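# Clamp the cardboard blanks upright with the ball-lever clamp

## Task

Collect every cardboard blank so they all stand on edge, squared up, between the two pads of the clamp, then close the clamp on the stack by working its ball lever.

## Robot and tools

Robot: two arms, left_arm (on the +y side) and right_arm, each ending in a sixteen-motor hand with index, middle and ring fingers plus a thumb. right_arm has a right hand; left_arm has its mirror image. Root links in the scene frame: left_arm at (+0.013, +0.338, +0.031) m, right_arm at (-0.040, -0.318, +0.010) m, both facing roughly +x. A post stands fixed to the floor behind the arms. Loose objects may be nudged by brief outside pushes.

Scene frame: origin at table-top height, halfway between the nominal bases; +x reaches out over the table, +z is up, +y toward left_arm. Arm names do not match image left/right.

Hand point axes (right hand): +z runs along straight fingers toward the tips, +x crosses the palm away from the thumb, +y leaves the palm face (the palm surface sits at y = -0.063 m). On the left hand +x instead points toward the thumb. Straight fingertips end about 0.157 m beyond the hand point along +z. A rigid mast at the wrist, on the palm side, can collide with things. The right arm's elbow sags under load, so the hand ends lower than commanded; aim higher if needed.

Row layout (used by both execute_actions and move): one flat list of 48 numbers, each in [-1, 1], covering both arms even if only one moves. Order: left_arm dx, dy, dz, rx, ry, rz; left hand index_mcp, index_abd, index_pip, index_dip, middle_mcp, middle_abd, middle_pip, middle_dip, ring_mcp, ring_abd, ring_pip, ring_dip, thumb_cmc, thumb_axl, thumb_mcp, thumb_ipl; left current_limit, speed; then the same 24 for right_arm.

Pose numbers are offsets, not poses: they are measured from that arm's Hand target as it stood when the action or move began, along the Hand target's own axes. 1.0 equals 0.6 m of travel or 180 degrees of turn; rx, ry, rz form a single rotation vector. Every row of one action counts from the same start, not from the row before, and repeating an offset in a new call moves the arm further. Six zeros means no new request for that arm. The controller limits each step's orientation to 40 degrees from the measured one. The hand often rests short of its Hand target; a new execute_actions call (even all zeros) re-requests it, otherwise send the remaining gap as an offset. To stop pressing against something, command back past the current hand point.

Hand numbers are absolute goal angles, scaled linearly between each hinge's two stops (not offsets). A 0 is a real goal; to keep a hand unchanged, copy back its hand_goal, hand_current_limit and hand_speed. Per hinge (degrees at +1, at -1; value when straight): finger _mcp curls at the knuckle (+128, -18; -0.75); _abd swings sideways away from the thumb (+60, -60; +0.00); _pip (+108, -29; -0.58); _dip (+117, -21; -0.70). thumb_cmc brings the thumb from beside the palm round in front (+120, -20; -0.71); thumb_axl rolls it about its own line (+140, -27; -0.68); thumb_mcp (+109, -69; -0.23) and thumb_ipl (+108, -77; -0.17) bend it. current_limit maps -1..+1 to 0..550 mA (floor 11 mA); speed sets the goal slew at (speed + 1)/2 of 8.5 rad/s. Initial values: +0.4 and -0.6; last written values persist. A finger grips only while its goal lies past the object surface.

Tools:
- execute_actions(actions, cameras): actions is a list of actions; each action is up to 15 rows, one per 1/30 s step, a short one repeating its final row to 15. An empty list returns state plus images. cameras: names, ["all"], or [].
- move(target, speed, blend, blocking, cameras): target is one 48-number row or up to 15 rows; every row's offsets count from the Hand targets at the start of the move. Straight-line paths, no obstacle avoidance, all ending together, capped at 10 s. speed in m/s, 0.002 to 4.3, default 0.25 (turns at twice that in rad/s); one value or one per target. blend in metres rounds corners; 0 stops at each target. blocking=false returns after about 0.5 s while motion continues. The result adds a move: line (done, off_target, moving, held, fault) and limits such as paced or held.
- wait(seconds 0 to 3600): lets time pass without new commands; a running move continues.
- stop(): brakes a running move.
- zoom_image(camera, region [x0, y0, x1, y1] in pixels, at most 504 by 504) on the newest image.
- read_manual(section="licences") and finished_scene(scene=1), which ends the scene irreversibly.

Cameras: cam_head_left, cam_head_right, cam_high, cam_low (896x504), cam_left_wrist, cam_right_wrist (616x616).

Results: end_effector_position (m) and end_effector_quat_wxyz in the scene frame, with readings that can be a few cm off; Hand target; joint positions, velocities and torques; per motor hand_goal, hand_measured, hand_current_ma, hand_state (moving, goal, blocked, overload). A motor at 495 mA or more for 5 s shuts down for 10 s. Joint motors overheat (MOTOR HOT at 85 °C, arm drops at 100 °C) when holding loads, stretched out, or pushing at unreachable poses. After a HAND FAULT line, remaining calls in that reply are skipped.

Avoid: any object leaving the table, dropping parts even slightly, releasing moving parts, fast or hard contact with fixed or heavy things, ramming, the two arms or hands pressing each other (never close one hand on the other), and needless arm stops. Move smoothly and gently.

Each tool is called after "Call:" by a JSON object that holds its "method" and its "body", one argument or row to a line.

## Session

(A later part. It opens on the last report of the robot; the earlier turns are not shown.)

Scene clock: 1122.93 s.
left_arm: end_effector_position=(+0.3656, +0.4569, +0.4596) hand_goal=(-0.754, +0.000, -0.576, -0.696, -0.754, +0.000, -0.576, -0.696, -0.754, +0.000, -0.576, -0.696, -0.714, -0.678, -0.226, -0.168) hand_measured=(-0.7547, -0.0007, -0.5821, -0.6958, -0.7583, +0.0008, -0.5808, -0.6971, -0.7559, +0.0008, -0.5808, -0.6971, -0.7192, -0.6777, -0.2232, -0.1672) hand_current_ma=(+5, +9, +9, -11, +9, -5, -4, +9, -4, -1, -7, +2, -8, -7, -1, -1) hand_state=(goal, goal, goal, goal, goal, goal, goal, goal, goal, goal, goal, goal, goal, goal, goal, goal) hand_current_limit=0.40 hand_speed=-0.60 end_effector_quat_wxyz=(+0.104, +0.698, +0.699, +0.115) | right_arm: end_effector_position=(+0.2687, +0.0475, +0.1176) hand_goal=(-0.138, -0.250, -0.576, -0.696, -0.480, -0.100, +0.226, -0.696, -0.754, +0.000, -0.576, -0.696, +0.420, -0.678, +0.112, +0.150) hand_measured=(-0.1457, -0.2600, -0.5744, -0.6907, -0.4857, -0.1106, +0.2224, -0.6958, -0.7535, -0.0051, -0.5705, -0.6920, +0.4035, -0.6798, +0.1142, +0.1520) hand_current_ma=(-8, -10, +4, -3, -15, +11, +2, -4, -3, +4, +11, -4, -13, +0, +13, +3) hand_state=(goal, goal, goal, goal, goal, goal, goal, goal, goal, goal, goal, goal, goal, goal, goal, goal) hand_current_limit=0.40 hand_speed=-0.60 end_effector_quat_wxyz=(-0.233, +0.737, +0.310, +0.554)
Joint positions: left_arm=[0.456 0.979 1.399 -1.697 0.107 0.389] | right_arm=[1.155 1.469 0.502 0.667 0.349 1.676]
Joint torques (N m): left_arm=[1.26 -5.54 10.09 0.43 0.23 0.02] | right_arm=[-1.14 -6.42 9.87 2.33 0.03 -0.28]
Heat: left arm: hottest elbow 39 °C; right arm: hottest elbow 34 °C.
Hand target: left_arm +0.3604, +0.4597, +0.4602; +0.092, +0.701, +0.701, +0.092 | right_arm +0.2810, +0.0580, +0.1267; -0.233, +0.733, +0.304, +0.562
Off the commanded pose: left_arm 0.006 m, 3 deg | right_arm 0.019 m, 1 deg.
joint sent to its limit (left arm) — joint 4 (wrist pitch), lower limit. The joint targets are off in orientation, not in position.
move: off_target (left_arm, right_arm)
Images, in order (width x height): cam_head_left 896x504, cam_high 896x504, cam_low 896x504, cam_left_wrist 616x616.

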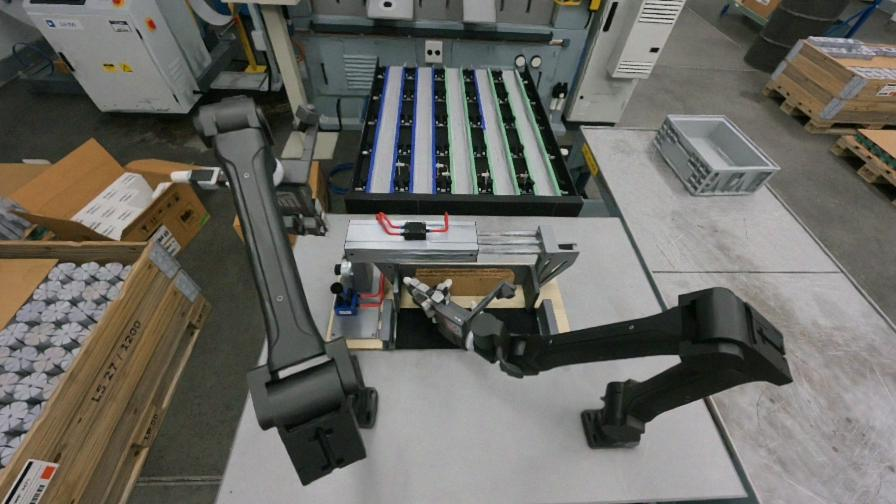

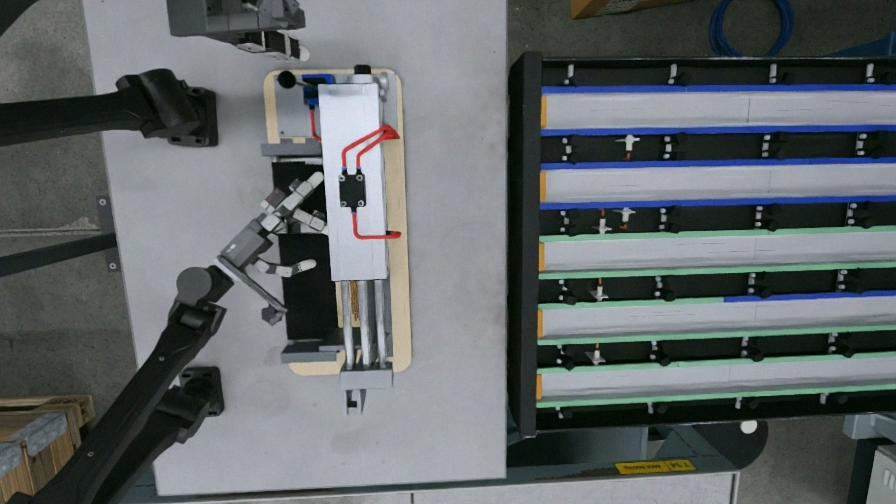

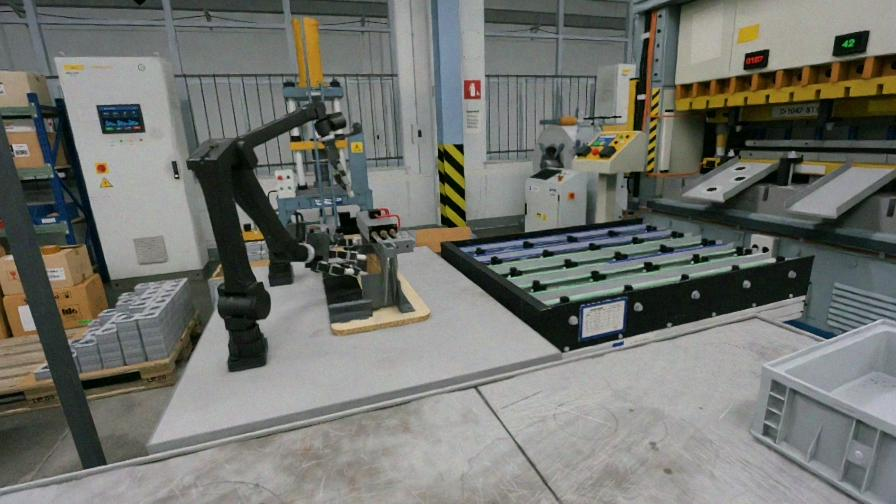

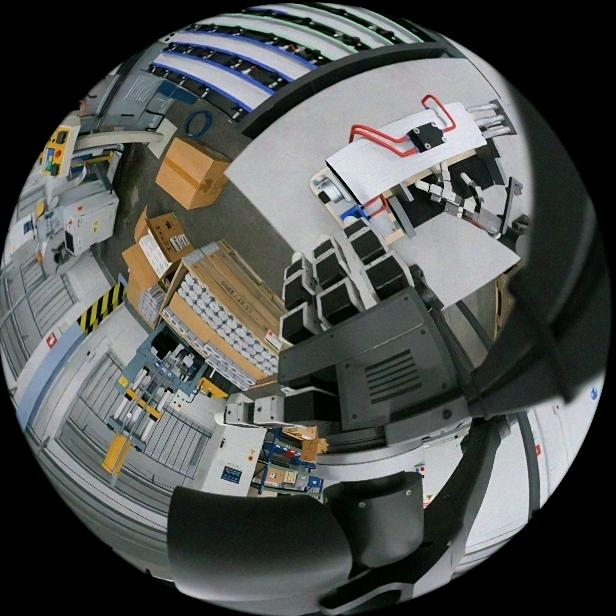

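Call:
{"method": "move", "body": {
  "target": [-0.0433,-0.198,0.0505,0,0,0,-0.754,0,-0.576,-0.696,-0.754,0,-0.576,-0.696,-0.754,0,-0.576,-0.696,-0.714,-0.678,-0.226,-0.168,0.4,-0.6,0,0,0,0,0,0,-0.137,-0.25,-0.576,-0.696,-0.479,-0.1,0.226,-0.696,-0.754,0,-0.576,-0.696,0.42,-0.678,0.112,0.15,0.4,-0.6],
  "speed": 0.12,
  "cameras": ["cam_left_wrist","cam_head_left","cam_head_right","cam_high","cam_right_wrist"]
}}

Call:
{"method": "zoom_image", "body": {
  "camera": "cam_left_wrist",
  "region": [260, 60, 540, 340]
}}

Call:
{"method": "zoom_image", "body": {
  "camera": "cam_high",
  "region": [180, 0, 420, 200]
}}

Call:
{"method": "zoom_image", "body": {
  "camera": "cam_head_right",
  "region": [240, 150, 440, 350]
}}

Scene clock: 1148.37 s.
left_arm: end_effector_position=(+0.2574, +0.4327, +0.4002) hand_goal=(-0.754, +0.000, -0.576, -0.696, -0.754, +0.000, -0.576, -0.696, -0.754, +0.000, -0.576, -0.696, -0.714, -0.678, -0.226, -0.168) hand_measured=(-0.7559, +0.0008, -0.5808, -0.6958, -0.7571, +0.0008, -0.5808, -0.6971, -0.7559, +0.0066, -0.5808, -0.6958, -0.7192, -0.6777, -0.2232, -0.1681) hand_current_ma=(+7, +12, +10, -13, +11, -3, -2, +8, -1, -6, -15, +5, -9, -4, +2, -1) hand_state=(goal, goal, goal, goal, goal, goal, goal, goal, goal, goal, goal, goal, goal, goal, goal, goal) hand_current_limit=0.40 hand_speed=-0.60 end_effector_quat_wxyz=(+0.103, +0.694, +0.700, +0.136) | right_arm: end_effector_position=(+0.2687, +0.0475, +0.1176) hand_goal=(-0.138, -0.250, -0.576, -0.696, -0.480, -0.100, +0.226, -0.696, -0.754, +0.000, -0.576, -0.696, +0.420, -0.678, +0.112, +0.150) hand_measured=(-0.1457, -0.2600, -0.5731, -0.6907, -0.4869, -0.1120, +0.2224, -0.6958, -0.7523, -0.0036, -0.5693, -0.6920, +0.4035, -0.6798, +0.1142, +0.1520) hand_current_ma=(-20, -11, +0, +3, -8, +1, -8, -13, -5, +5, +16, -2, +4, -4, +3, +0) hand_state=(goal, goal, goal, goal, goal, goal, goal, goal, goal, goal, goal, goal, goal, goal, goal, goal) hand_current_limit=0.40 hand_speed=-0.60 end_effector_quat_wxyz=(-0.233, +0.737, +0.310, +0.554)
Joint positions: left_arm=[0.592 0.631 1.078 -1.699 0.132 0.513] | right_arm=[1.155 1.469 0.502 0.667 0.349 1.676]
Joint torques (N m): left_arm=[1.26 -0.79 9.99 0.61 0.35 0.04] | right_arm=[-0.79 -6.3 9.87 2.35 0.01 -0.26]
Heat: left arm: hottest elbow 36 °C; right arm: hottest elbow 32 °C.
Hand target: left_arm +0.2536, +0.4337, +0.4003; +0.092, +0.701, +0.701, +0.092 | right_arm +0.2810, +0.0580, +0.1267; -0.233, +0.733, +0.304, +0.562
Off the commanded pose: left_arm 0.004 m, 5 deg | right_arm 0.019 m, 1 deg.
joint sent to its limit (left arm) — joint 4 (wrist pitch), lower limit. The joint targets are off in orientation, not in position.
move: off_target (left_arm)
Images, in order (width x height): cam_head_left 896x504, cam_head_right 896x504, cam_high 896x504, cam_left_wrist 616x616, cam_right_wrist 616x616.

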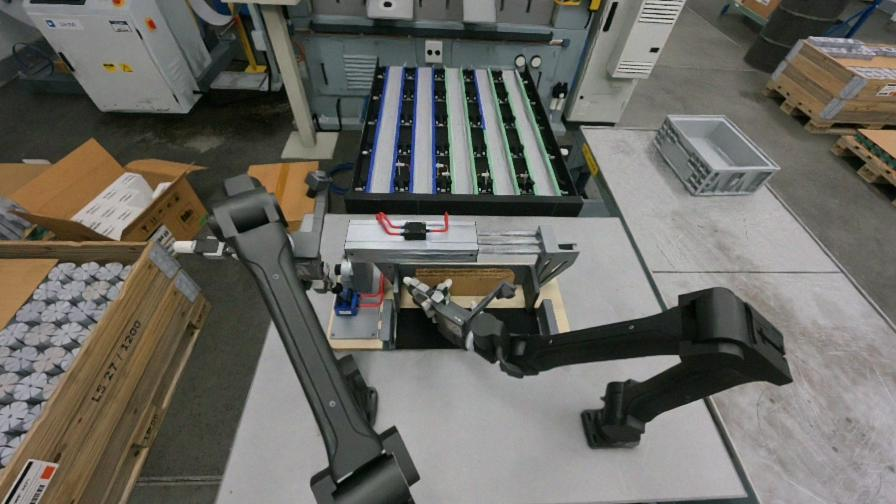

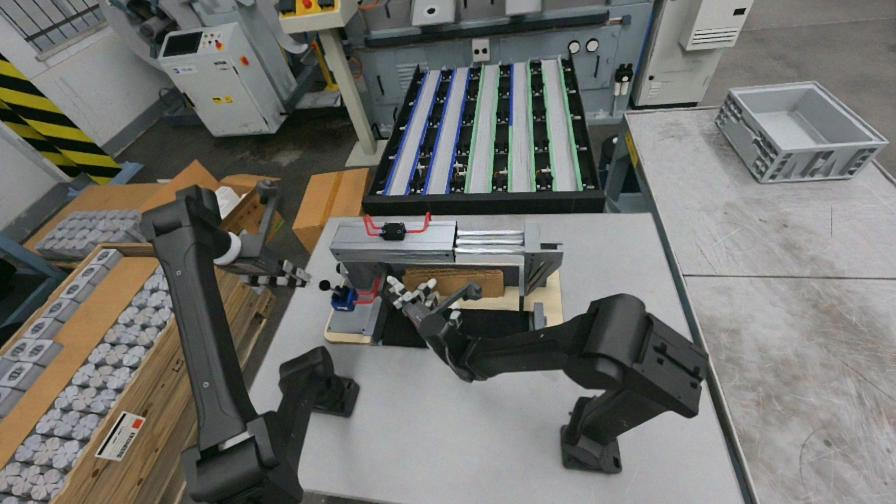

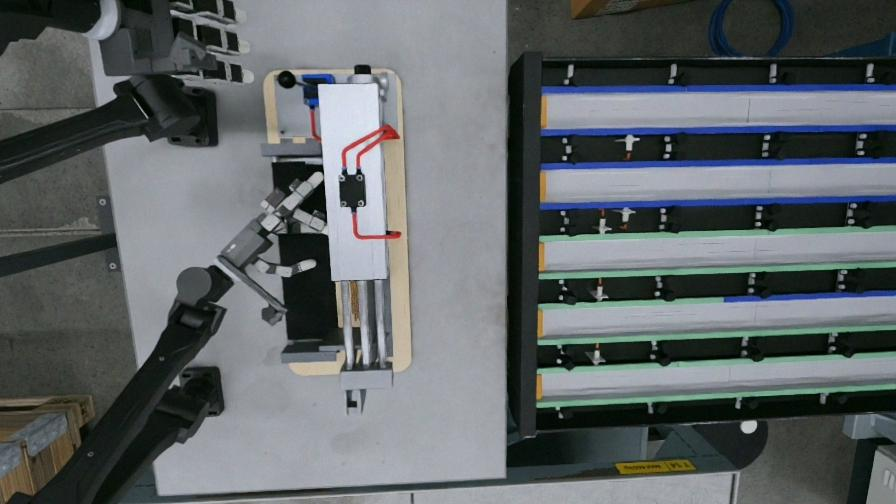

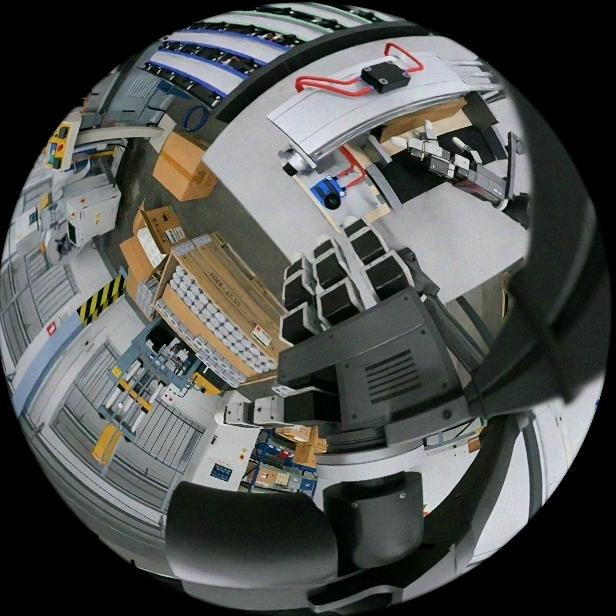

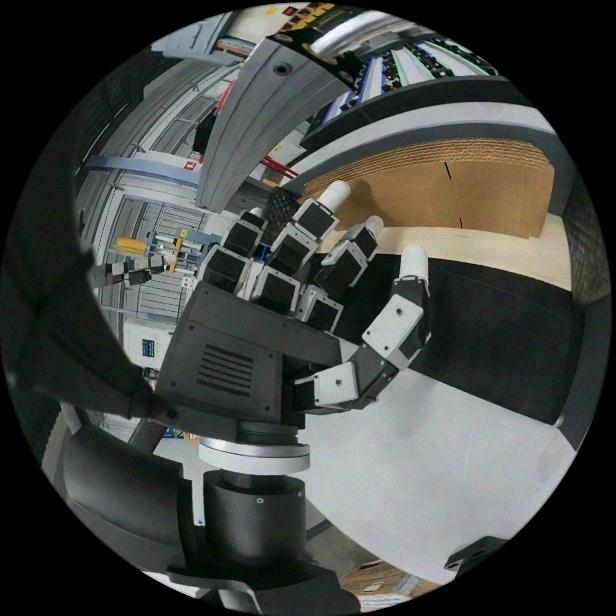

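Scaled by 1.800 from the camera's image (finer frame: 880x880).

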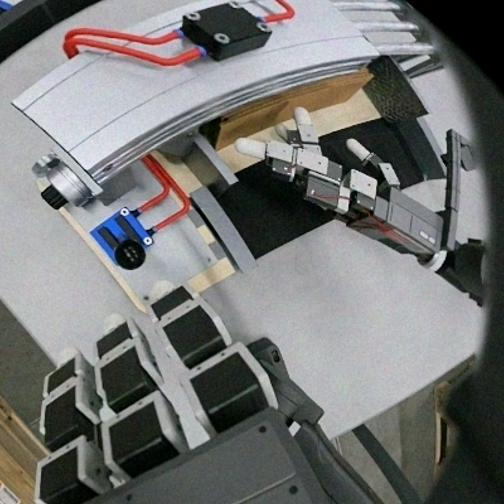

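Scaled by 2.100 from the camera's image (finer frame: 1280x720).

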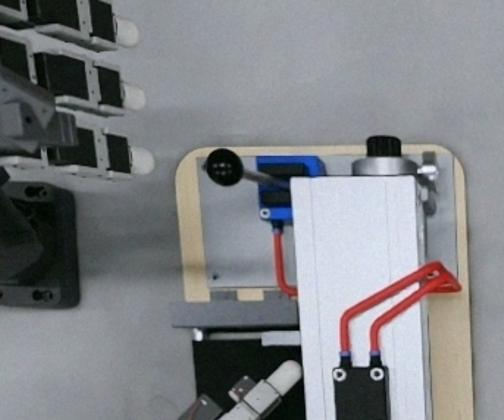

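Scaled by 2.520 from the camera's image (finer frame: 1280x720).

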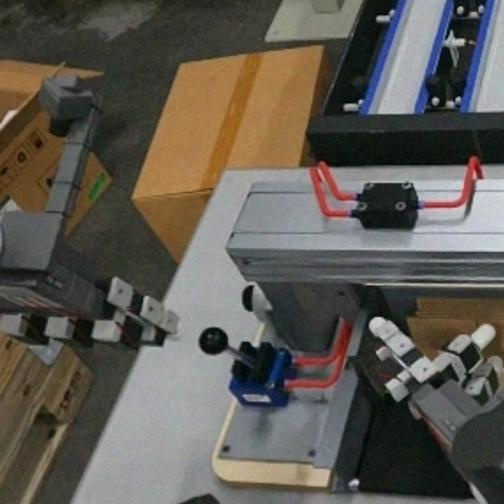

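Call:
{"method": "move", "body": {
  "target": [0.0167,-0.0425,0.1267,0,0,0,-0.754,0,-0.576,-0.696,-0.754,0,-0.576,-0.696,-0.754,0,-0.576,-0.696,-0.714,-0.678,-0.226,-0.168,0.4,-0.6,0,0,0,0,0,0,-0.137,-0.25,-0.576,-0.696,-0.479,-0.1,0.226,-0.696,-0.754,0,-0.576,-0.696,0.42,-0.678,0.112,0.15,0.4,-0.6],
  "speed": 0.06,
  "cameras": ["cam_left_wrist","cam_head_left","cam_head_right","cam_high"]
}}

Call:
{"method": "zoom_image", "body": {
  "camera": "cam_left_wrist",
  "region": [260, 100, 440, 280]
}}

Call:
{"method": "zoom_image", "body": {
  "camera": "cam_high",
  "region": [200, 20, 400, 180]
}}

Call:
{"method": "zoom_image", "body": {
  "camera": "cam_head_right",
  "region": [260, 220, 400, 340]
}}

Scene clock: 1200.97 s.
left_arm: end_effector_position=(+0.2481, +0.4402, +0.3172) hand_goal=(-0.754, +0.000, -0.576, -0.696, -0.754, +0.000, -0.576, -0.696, -0.754, +0.000, -0.576, -0.696, -0.714, -0.678, -0.226, -0.168) hand_measured=(-0.7547, +0.0008, -0.5808, -0.6958, -0.7571, +0.0008, -0.5808, -0.6958, -0.7559, +0.0066, -0.5808, -0.6958, -0.7192, -0.6767, -0.2232, -0.1681) hand_current_ma=(+3, +8, +11, -8, +8, -4, -3, +8, +0, -3, -5, +6, -4, -4, -1, -1) hand_state=(goal, goal, goal, goal, goal, goal, goal, goal, goal, goal, goal, goal, goal, goal, goal, goal) hand_current_limit=0.40 hand_speed=-0.60 end_effector_quat_wxyz=(+0.091, +0.702, +0.702, +0.081) | right_arm: end_effector_position=(+0.2687, +0.0475, +0.1176) hand_goal=(-0.138, -0.250, -0.576, -0.696, -0.480, -0.100, +0.226, -0.696, -0.754, +0.000, -0.576, -0.696, +0.420, -0.678, +0.112, +0.150) hand_measured=(-0.1457, -0.2585, -0.5731, -0.6907, -0.4857, -0.1120, +0.2224, -0.6971, -0.7535, -0.0051, -0.5705, -0.6920, +0.4035, -0.6798, +0.1142, +0.1520) hand_current_ma=(-9, -15, -13, -3, -14, -1, -3, -8, +0, +3, +5, -5, -6, +0, +14, -16) hand_state=(goal, goal, goal, goal, goal, goal, goal, goal, goal, goal, goal, goal, goal, goal, goal, goal) hand_current_limit=0.40 hand_speed=-0.60 end_effector_quat_wxyz=(-0.233, +0.737, +0.310, +0.554)
Joint positions: left_arm=[0.691 0.625 0.89 -1.646 0.156 0.626] | right_arm=[1.155 1.469 0.502 0.667 0.349 1.676]
Joint torques (N m): left_arm=[1.2 -1.2 10.28 1.07 0.39 0.02] | right_arm=[-1.79 -6.77 9.81 2.41 0.01 -0.32]
Heat: left arm: hottest elbow 36 °C; right arm: hottest elbow 31 °C.
Hand target: left_arm +0.2486, +0.4436, +0.3200; +0.092, +0.701, +0.701, +0.092 | right_arm +0.2810, +0.0580, +0.1267; -0.233, +0.733, +0.304, +0.562
Off the commanded pose: left_arm 0.005 m, 1 deg | right_arm 0.019 m, 1 deg.
move: done
Images, in order (width x height): cam_head_left 896x504, cam_head_right 896x504, cam_high 896x504, cam_left_wrist 616x616.

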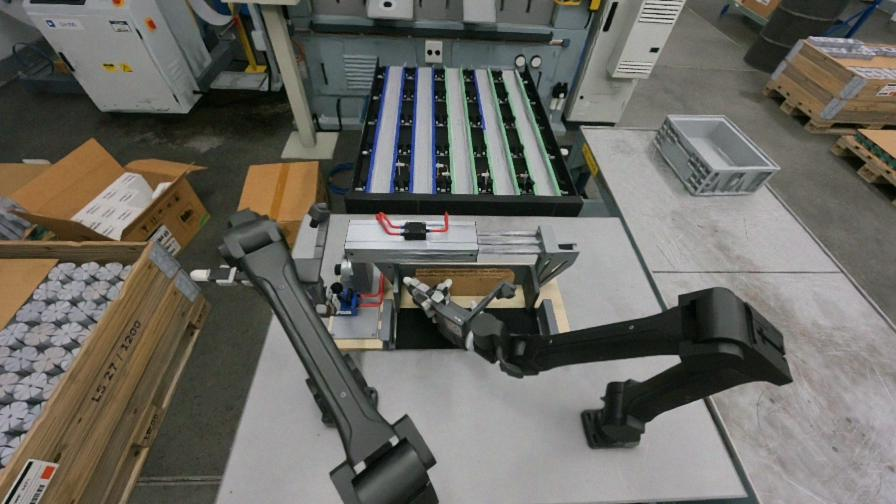

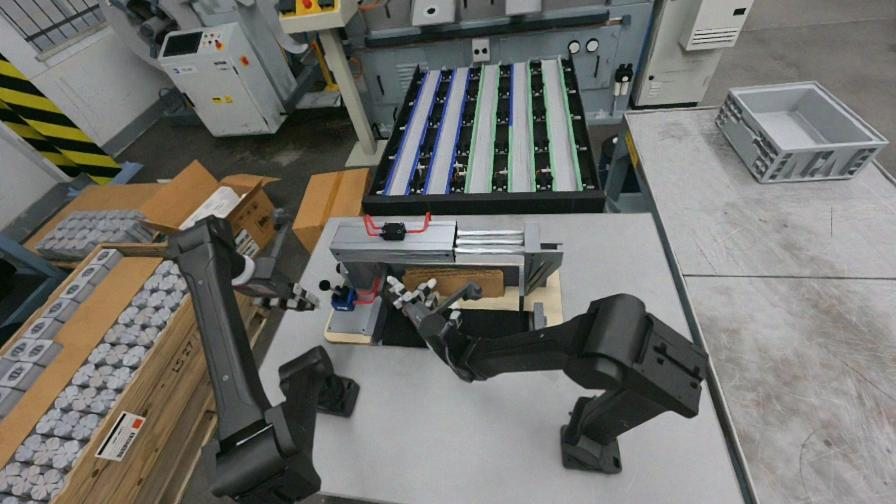

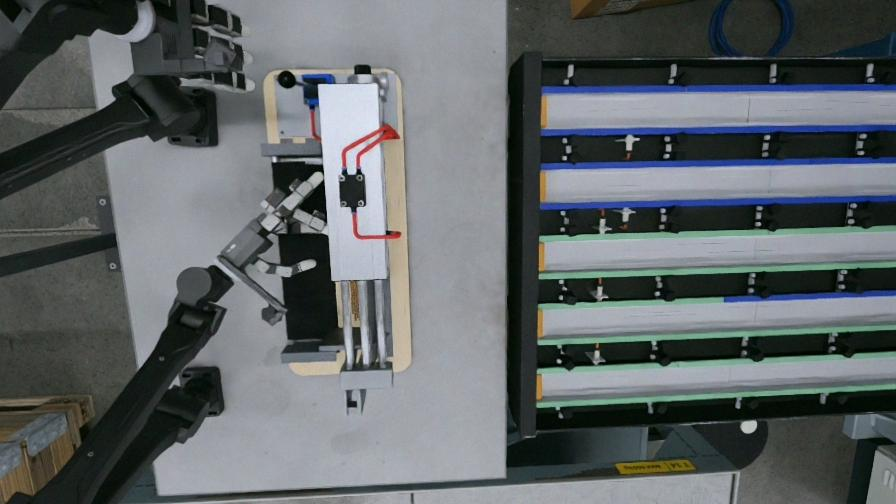

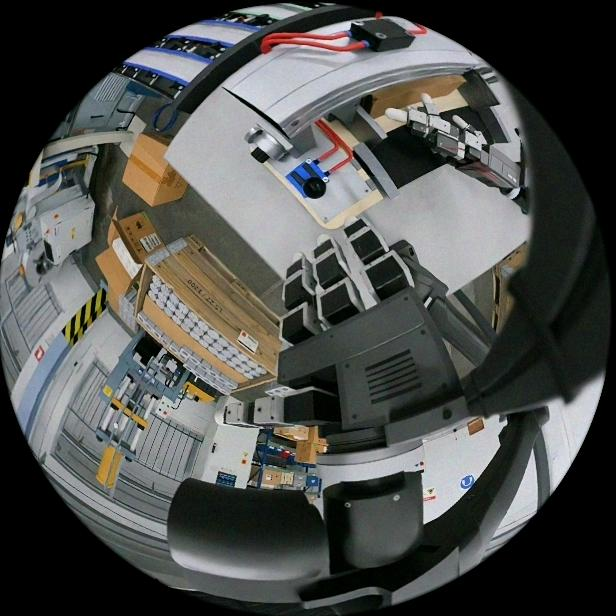

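Scaled by 2.800 from the camera's image (finer frame: 880x880).

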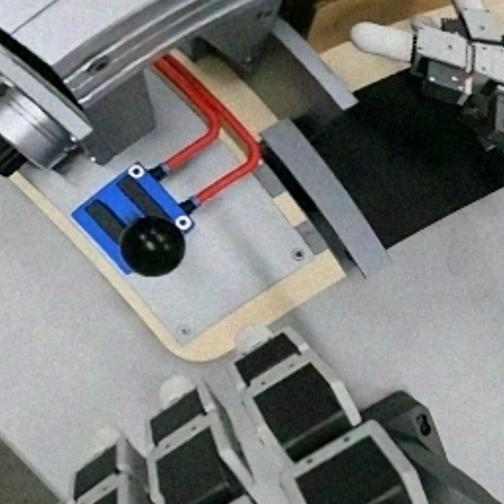

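Scaled by 2.520 from the camera's image (finer frame: 1280x720).

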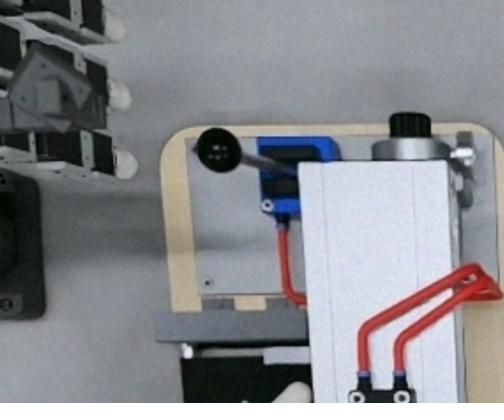

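Scaled by 3.600 from the camera's image (finer frame: 1280x720).

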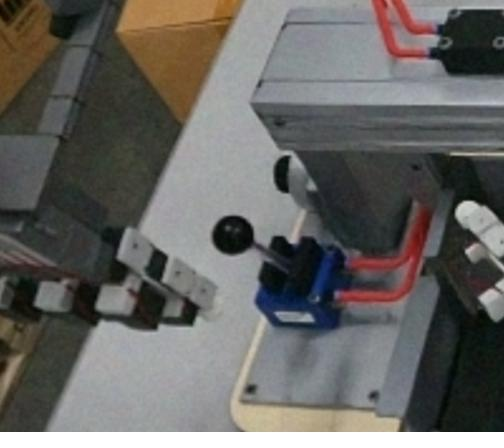

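Call:
{"method": "move", "body": {
  "target": [0.020,0.0676,0.0181,0,0,0,-0.754,0,-0.576,-0.696,-0.754,0,-0.576,-0.696,-0.754,0,-0.576,-0.696,-0.714,-0.678,-0.226,-0.168,0.4,-0.6,0,0,0,0,0,0,-0.137,-0.25,-0.576,-0.696,-0.479,-0.1,0.226,-0.696,-0.754,0,-0.576,-0.696,0.42,-0.678,0.112,0.15,0.4,-0.6],
  "speed": 0.05,
  "cameras": ["cam_left_wrist","cam_head_right","cam_high","cam_low"]
}}

Call:
{"method": "zoom_image", "body": {
  "camera": "cam_left_wrist",
  "region": [260, 100, 440, 280]
}}

Call:
{"method": "zoom_image", "body": {
  "camera": "cam_high",
  "region": [200, 20, 400, 180]
}}

Call:
{"method": "zoom_image", "body": {
  "camera": "cam_head_right",
  "region": [260, 220, 400, 340]
}}

Scene clock: 1242.23 s.
left_arm: end_effector_position=(+0.2810, +0.4531, +0.3028) hand_goal=(-0.754, +0.000, -0.576, -0.696, -0.754, +0.000, -0.576, -0.696, -0.754, +0.000, -0.576, -0.696, -0.714, -0.678, -0.226, -0.168) hand_measured=(-0.7547, +0.0008, -0.5808, -0.6958, -0.7583, +0.0008, -0.5808, -0.6958, -0.7559, +0.0066, -0.5808, -0.6958, -0.7192, -0.6777, -0.2232, -0.1681) hand_current_ma=(+4, +5, +10, -14, +6, -1, -5, +8, -1, -3, -9, +2, -10, -7, -3, +1) hand_state=(goal, goal, goal, goal, goal, goal, goal, goal, goal, goal, goal, goal, goal, goal, goal, goal) hand_current_limit=0.40 hand_speed=-0.60 end_effector_quat_wxyz=(+0.088, +0.701, +0.704, +0.073) | right_arm: end_effector_position=(+0.2687, +0.0475, +0.1176) hand_goal=(-0.138, -0.250, -0.576, -0.696, -0.480, -0.100, +0.226, -0.696, -0.754, +0.000, -0.576, -0.696, +0.420, -0.678, +0.112, +0.150) hand_measured=(-0.1457, -0.2600, -0.5744, -0.6907, -0.4869, -0.1120, +0.2224, -0.6958, -0.7523, -0.0036, -0.5705, -0.6932, +0.4035, -0.6798, +0.1142, +0.1520) hand_current_ma=(-3, -12, -10, +0, -19, +8, -11, -5, -2, +9, +11, +10, -4, +3, +12, -9) hand_state=(goal, goal, goal, goal, goal, goal, goal, goal, goal, goal, goal, goal, goal, goal, goal, goal) hand_current_limit=0.40 hand_speed=-0.60 end_effector_quat_wxyz=(-0.233, +0.737, +0.310, +0.554)
Joint positions: left_arm=[0.632 0.726 0.89 -1.554 0.143 0.564] | right_arm=[1.155 1.469 0.502 0.667 0.349 1.676]
Joint torques (N m): left_arm=[-1.44 -1.61 13.52 1.05 0.22 -0.2] | right_arm=[-0.15 -6.71 10 2.32 -0.01 -0.33]
Heat: left arm: hottest elbow 34 °C; right arm: hottest elbow 31 °C.
Hand target: left_arm +0.2906, +0.4556, +0.3201; +0.092, +0.701, +0.701, +0.092 | right_arm +0.2810, +0.0580, +0.1267; -0.233, +0.733, +0.304, +0.562
Off the commanded pose: left_arm 0.020 m, 2 deg | right_arm 0.019 m, 1 deg.
move: off_target (left_arm)
Images, in order (width x height): cam_head_right 896x504, cam_high 896x504, cam_low 896x504, cam_left_wrist 616x616.

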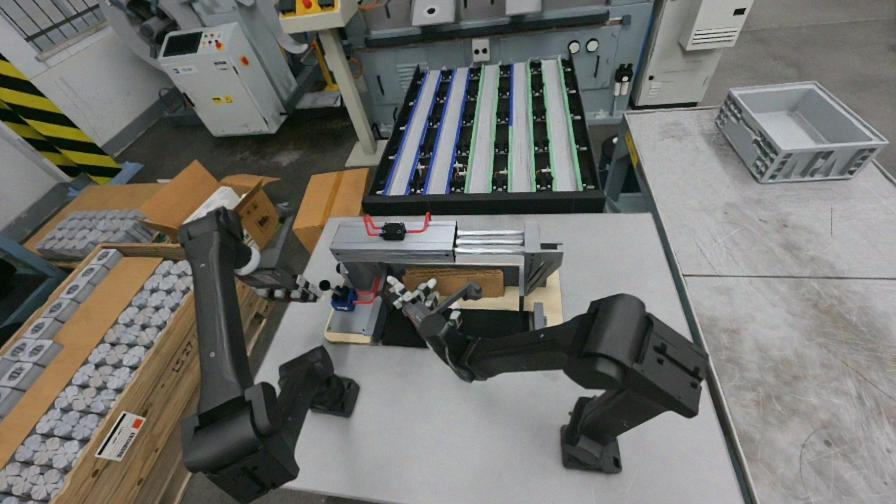

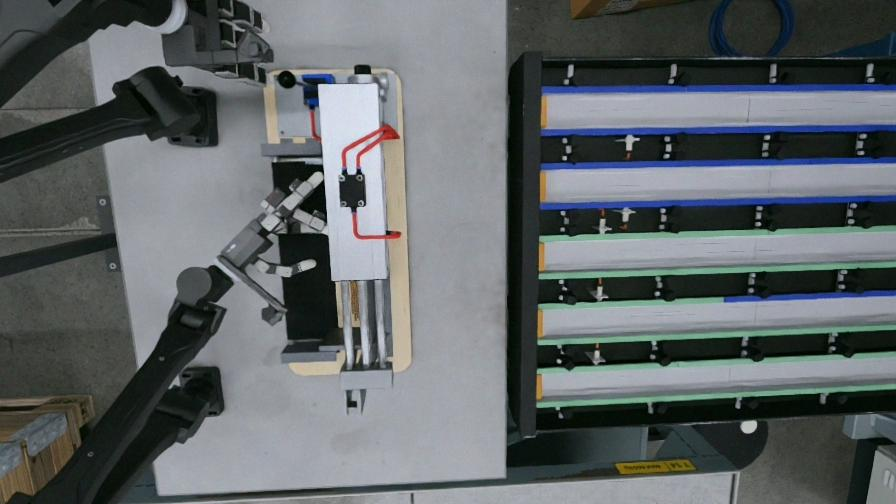

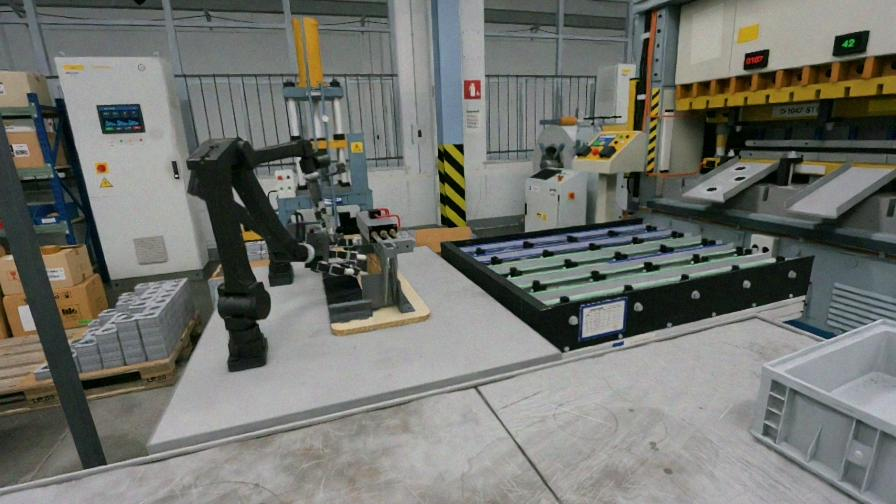

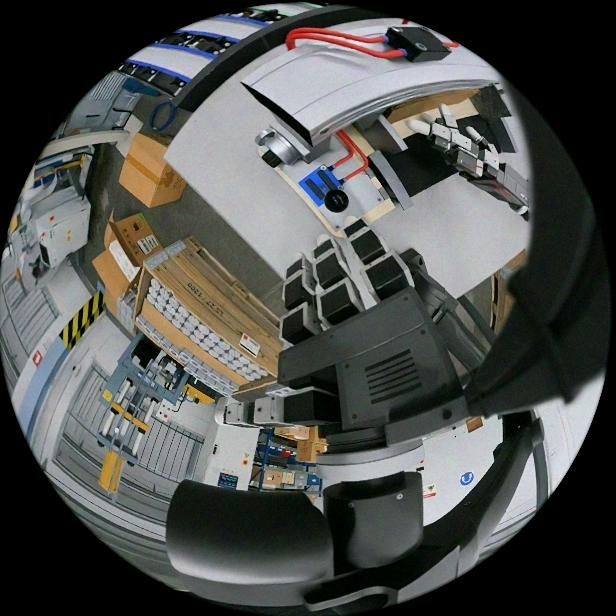

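Scaled by 2.800 from the camera's image (finer frame: 880x880).

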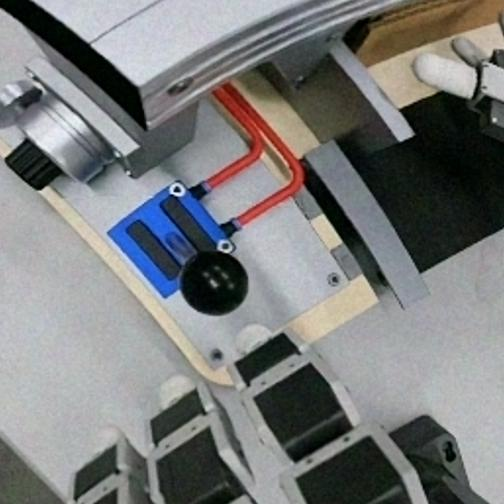

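Scaled by 2.520 from the camera's image (finer frame: 1280x720).

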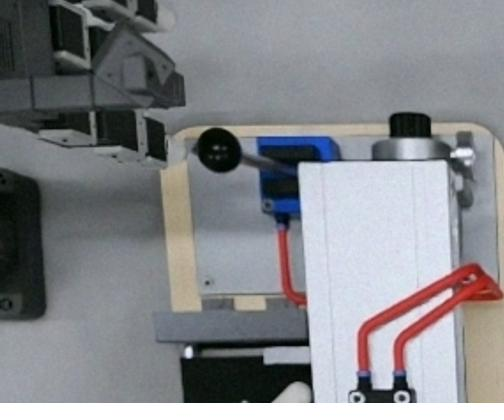

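Scaled by 3.600 from the camera's image (finer frame: 1280x720).

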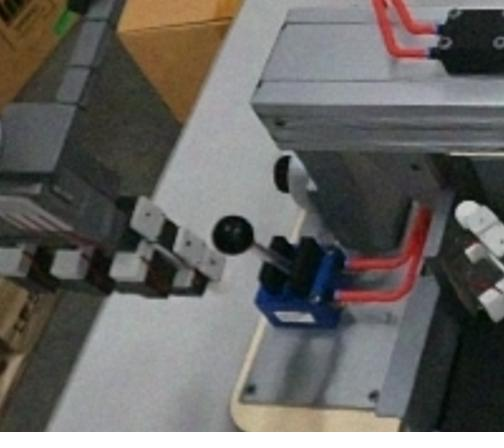

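Call:
{"method": "move", "body": {
  "target": [0.004,0.0437,-0.0057,0,0,0,-0.754,0,-0.576,-0.696,-0.754,0,-0.576,-0.696,-0.754,0,-0.576,-0.696,-0.714,-0.678,-0.226,-0.168,0.4,-0.6,0,0,0,0,0,0,-0.137,-0.25,-0.576,-0.696,-0.479,-0.1,0.226,-0.696,-0.754,0,-0.576,-0.696,0.42,-0.678,0.112,0.15,0.4,-0.6],
  "speed": 0.04,
  "cameras": ["cam_left_wrist","cam_head_right","cam_high","cam_right_wrist"]
}}

Call:
{"method": "zoom_image", "body": {
  "camera": "cam_left_wrist",
  "region": [260, 100, 440, 280]
}}

Call:
{"method": "zoom_image", "body": {
  "camera": "cam_high",
  "region": [200, 20, 400, 180]
}}

Call:
{"method": "zoom_image", "body": {
  "camera": "cam_head_right",
  "region": [260, 220, 400, 340]
}}

Scene clock: 1275.27 s.
left_arm: end_effector_position=(+0.3007, +0.4536, +0.3062) hand_goal=(-0.754, +0.000, -0.576, -0.696, -0.754, +0.000, -0.576, -0.696, -0.754, +0.000, -0.576, -0.696, -0.714, -0.678, -0.226, -0.168) hand_measured=(-0.7559, +0.0008, -0.5808, -0.6958, -0.7571, +0.0008, -0.5795, -0.6971, -0.7836, +0.0066, -0.5936, -0.7034, -0.7192, -0.6777, -0.2232, -0.1681) hand_current_ma=(+4, +2, +9, -12, +8, -1, -3, +9, -14, -3, -11, +1, -7, -4, +3, +0) hand_state=(goal, goal, goal, goal, goal, goal, goal, goal, blocked, goal, goal, goal, goal, goal, goal, goal) hand_current_limit=0.40 hand_speed=-0.60 end_effector_quat_wxyz=(+0.084, +0.703, +0.703, +0.065) | right_arm: end_effector_position=(+0.2687, +0.0475, +0.1176) hand_goal=(-0.138, -0.250, -0.576, -0.696, -0.480, -0.100, +0.226, -0.696, -0.754, +0.000, -0.576, -0.696, +0.420, -0.678, +0.112, +0.150) hand_measured=(-0.1457, -0.2600, -0.5731, -0.6907, -0.4869, -0.1120, +0.2224, -0.6971, -0.7523, -0.0051, -0.5693, -0.6920, +0.4035, -0.6809, +0.1142, +0.1520) hand_current_ma=(-12, +5, -7, -3, -4, +4, +4, -4, +0, -6, +12, -15, -3, +7, +9, +4) hand_state=(goal, goal, goal, goal, goal, goal, goal, goal, goal, goal, goal, goal, goal, goal, goal, goal) hand_current_limit=0.40 hand_speed=-0.60 end_effector_quat_wxyz=(-0.233, +0.737, +0.310, +0.554)
Joint positions: left_arm=[0.577 0.789 0.93 -1.542 0.129 0.516] | right_arm=[1.155 1.469 0.502 0.667 0.349 1.676]
Joint torques (N m): left_arm=[-1.38 -2.2 14.6 1.26 0.28 -0.24] | right_arm=[-0.56 -6.83 9.81 2.54 0.08 -0.29]
Heat: left arm: hottest elbow 36 °C; right arm: hottest elbow 31 °C.
Hand target: left_arm +0.3150, +0.4581, +0.3302; +0.092, +0.701, +0.701, +0.092 | right_arm +0.2810, +0.0580, +0.1267; -0.233, +0.733, +0.304, +0.562
Off the commanded pose: left_arm 0.028 m, 3 deg | right_arm 0.019 m, 1 deg.
move: off_target (left_arm)
Images, in order (width x height): cam_head_right 896x504, cam_high 896x504, cam_left_wrist 616x616, cam_right_wrist 616x616.

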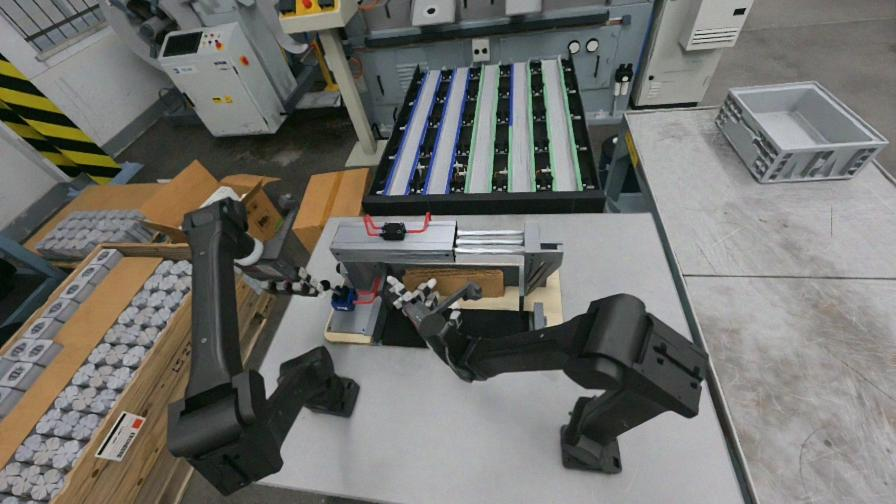

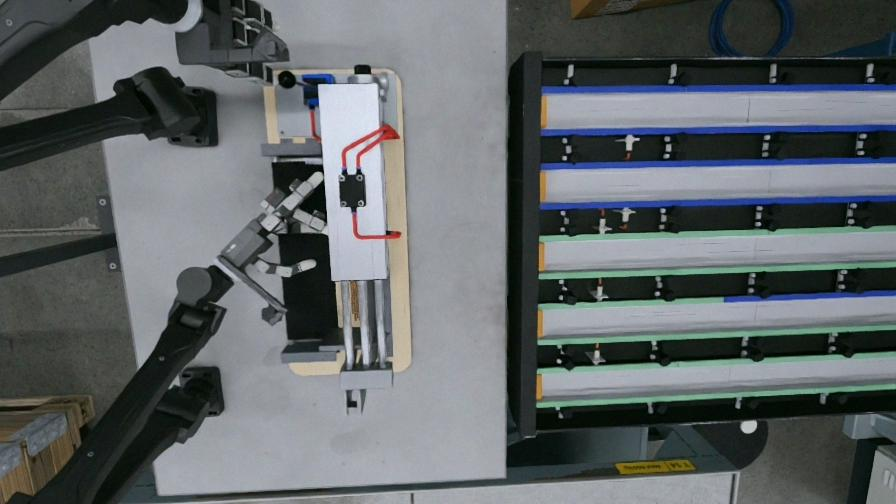

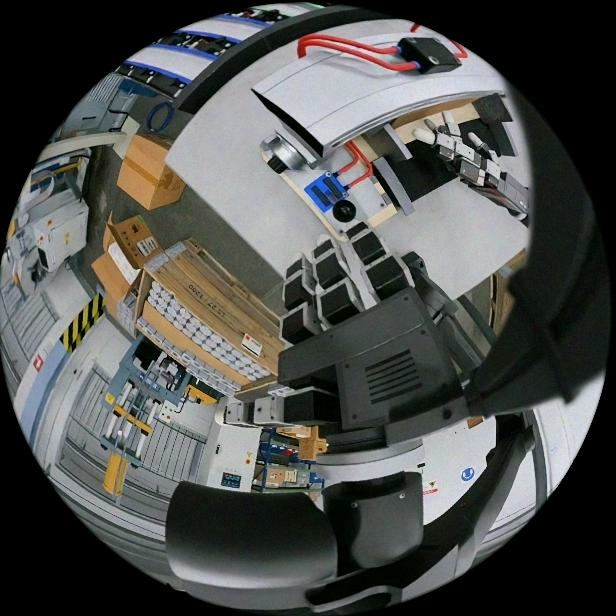

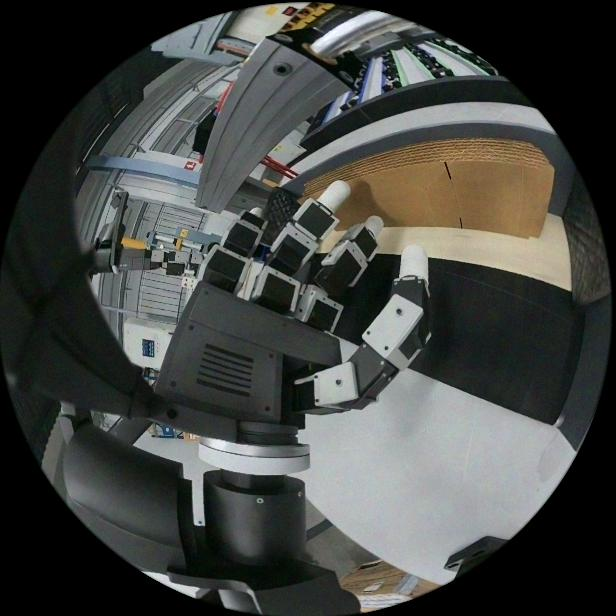

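Scaled by 2.800 from the camera's image (finer frame: 880x880).

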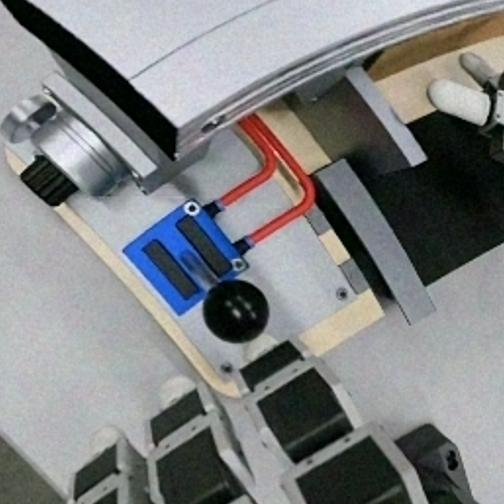

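Scaled by 2.520 from the camera's image (finer frame: 1280x720).

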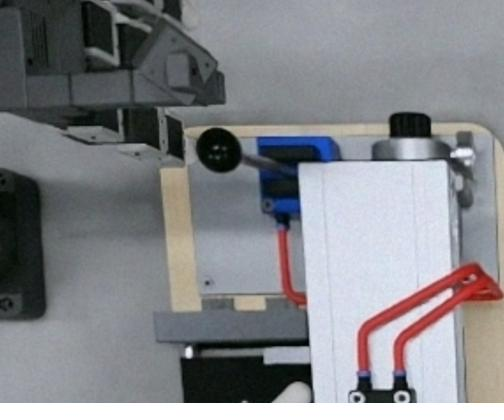

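Scaled by 3.600 from the camera's image (finer frame: 1280x720).

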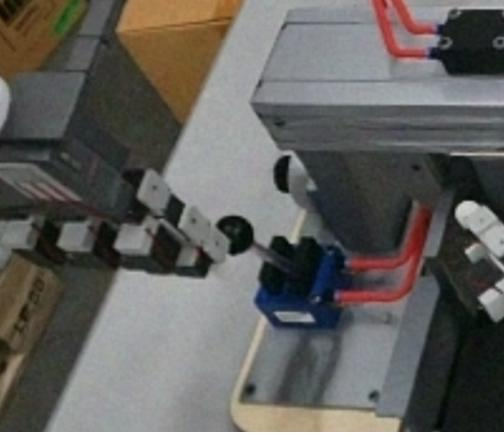

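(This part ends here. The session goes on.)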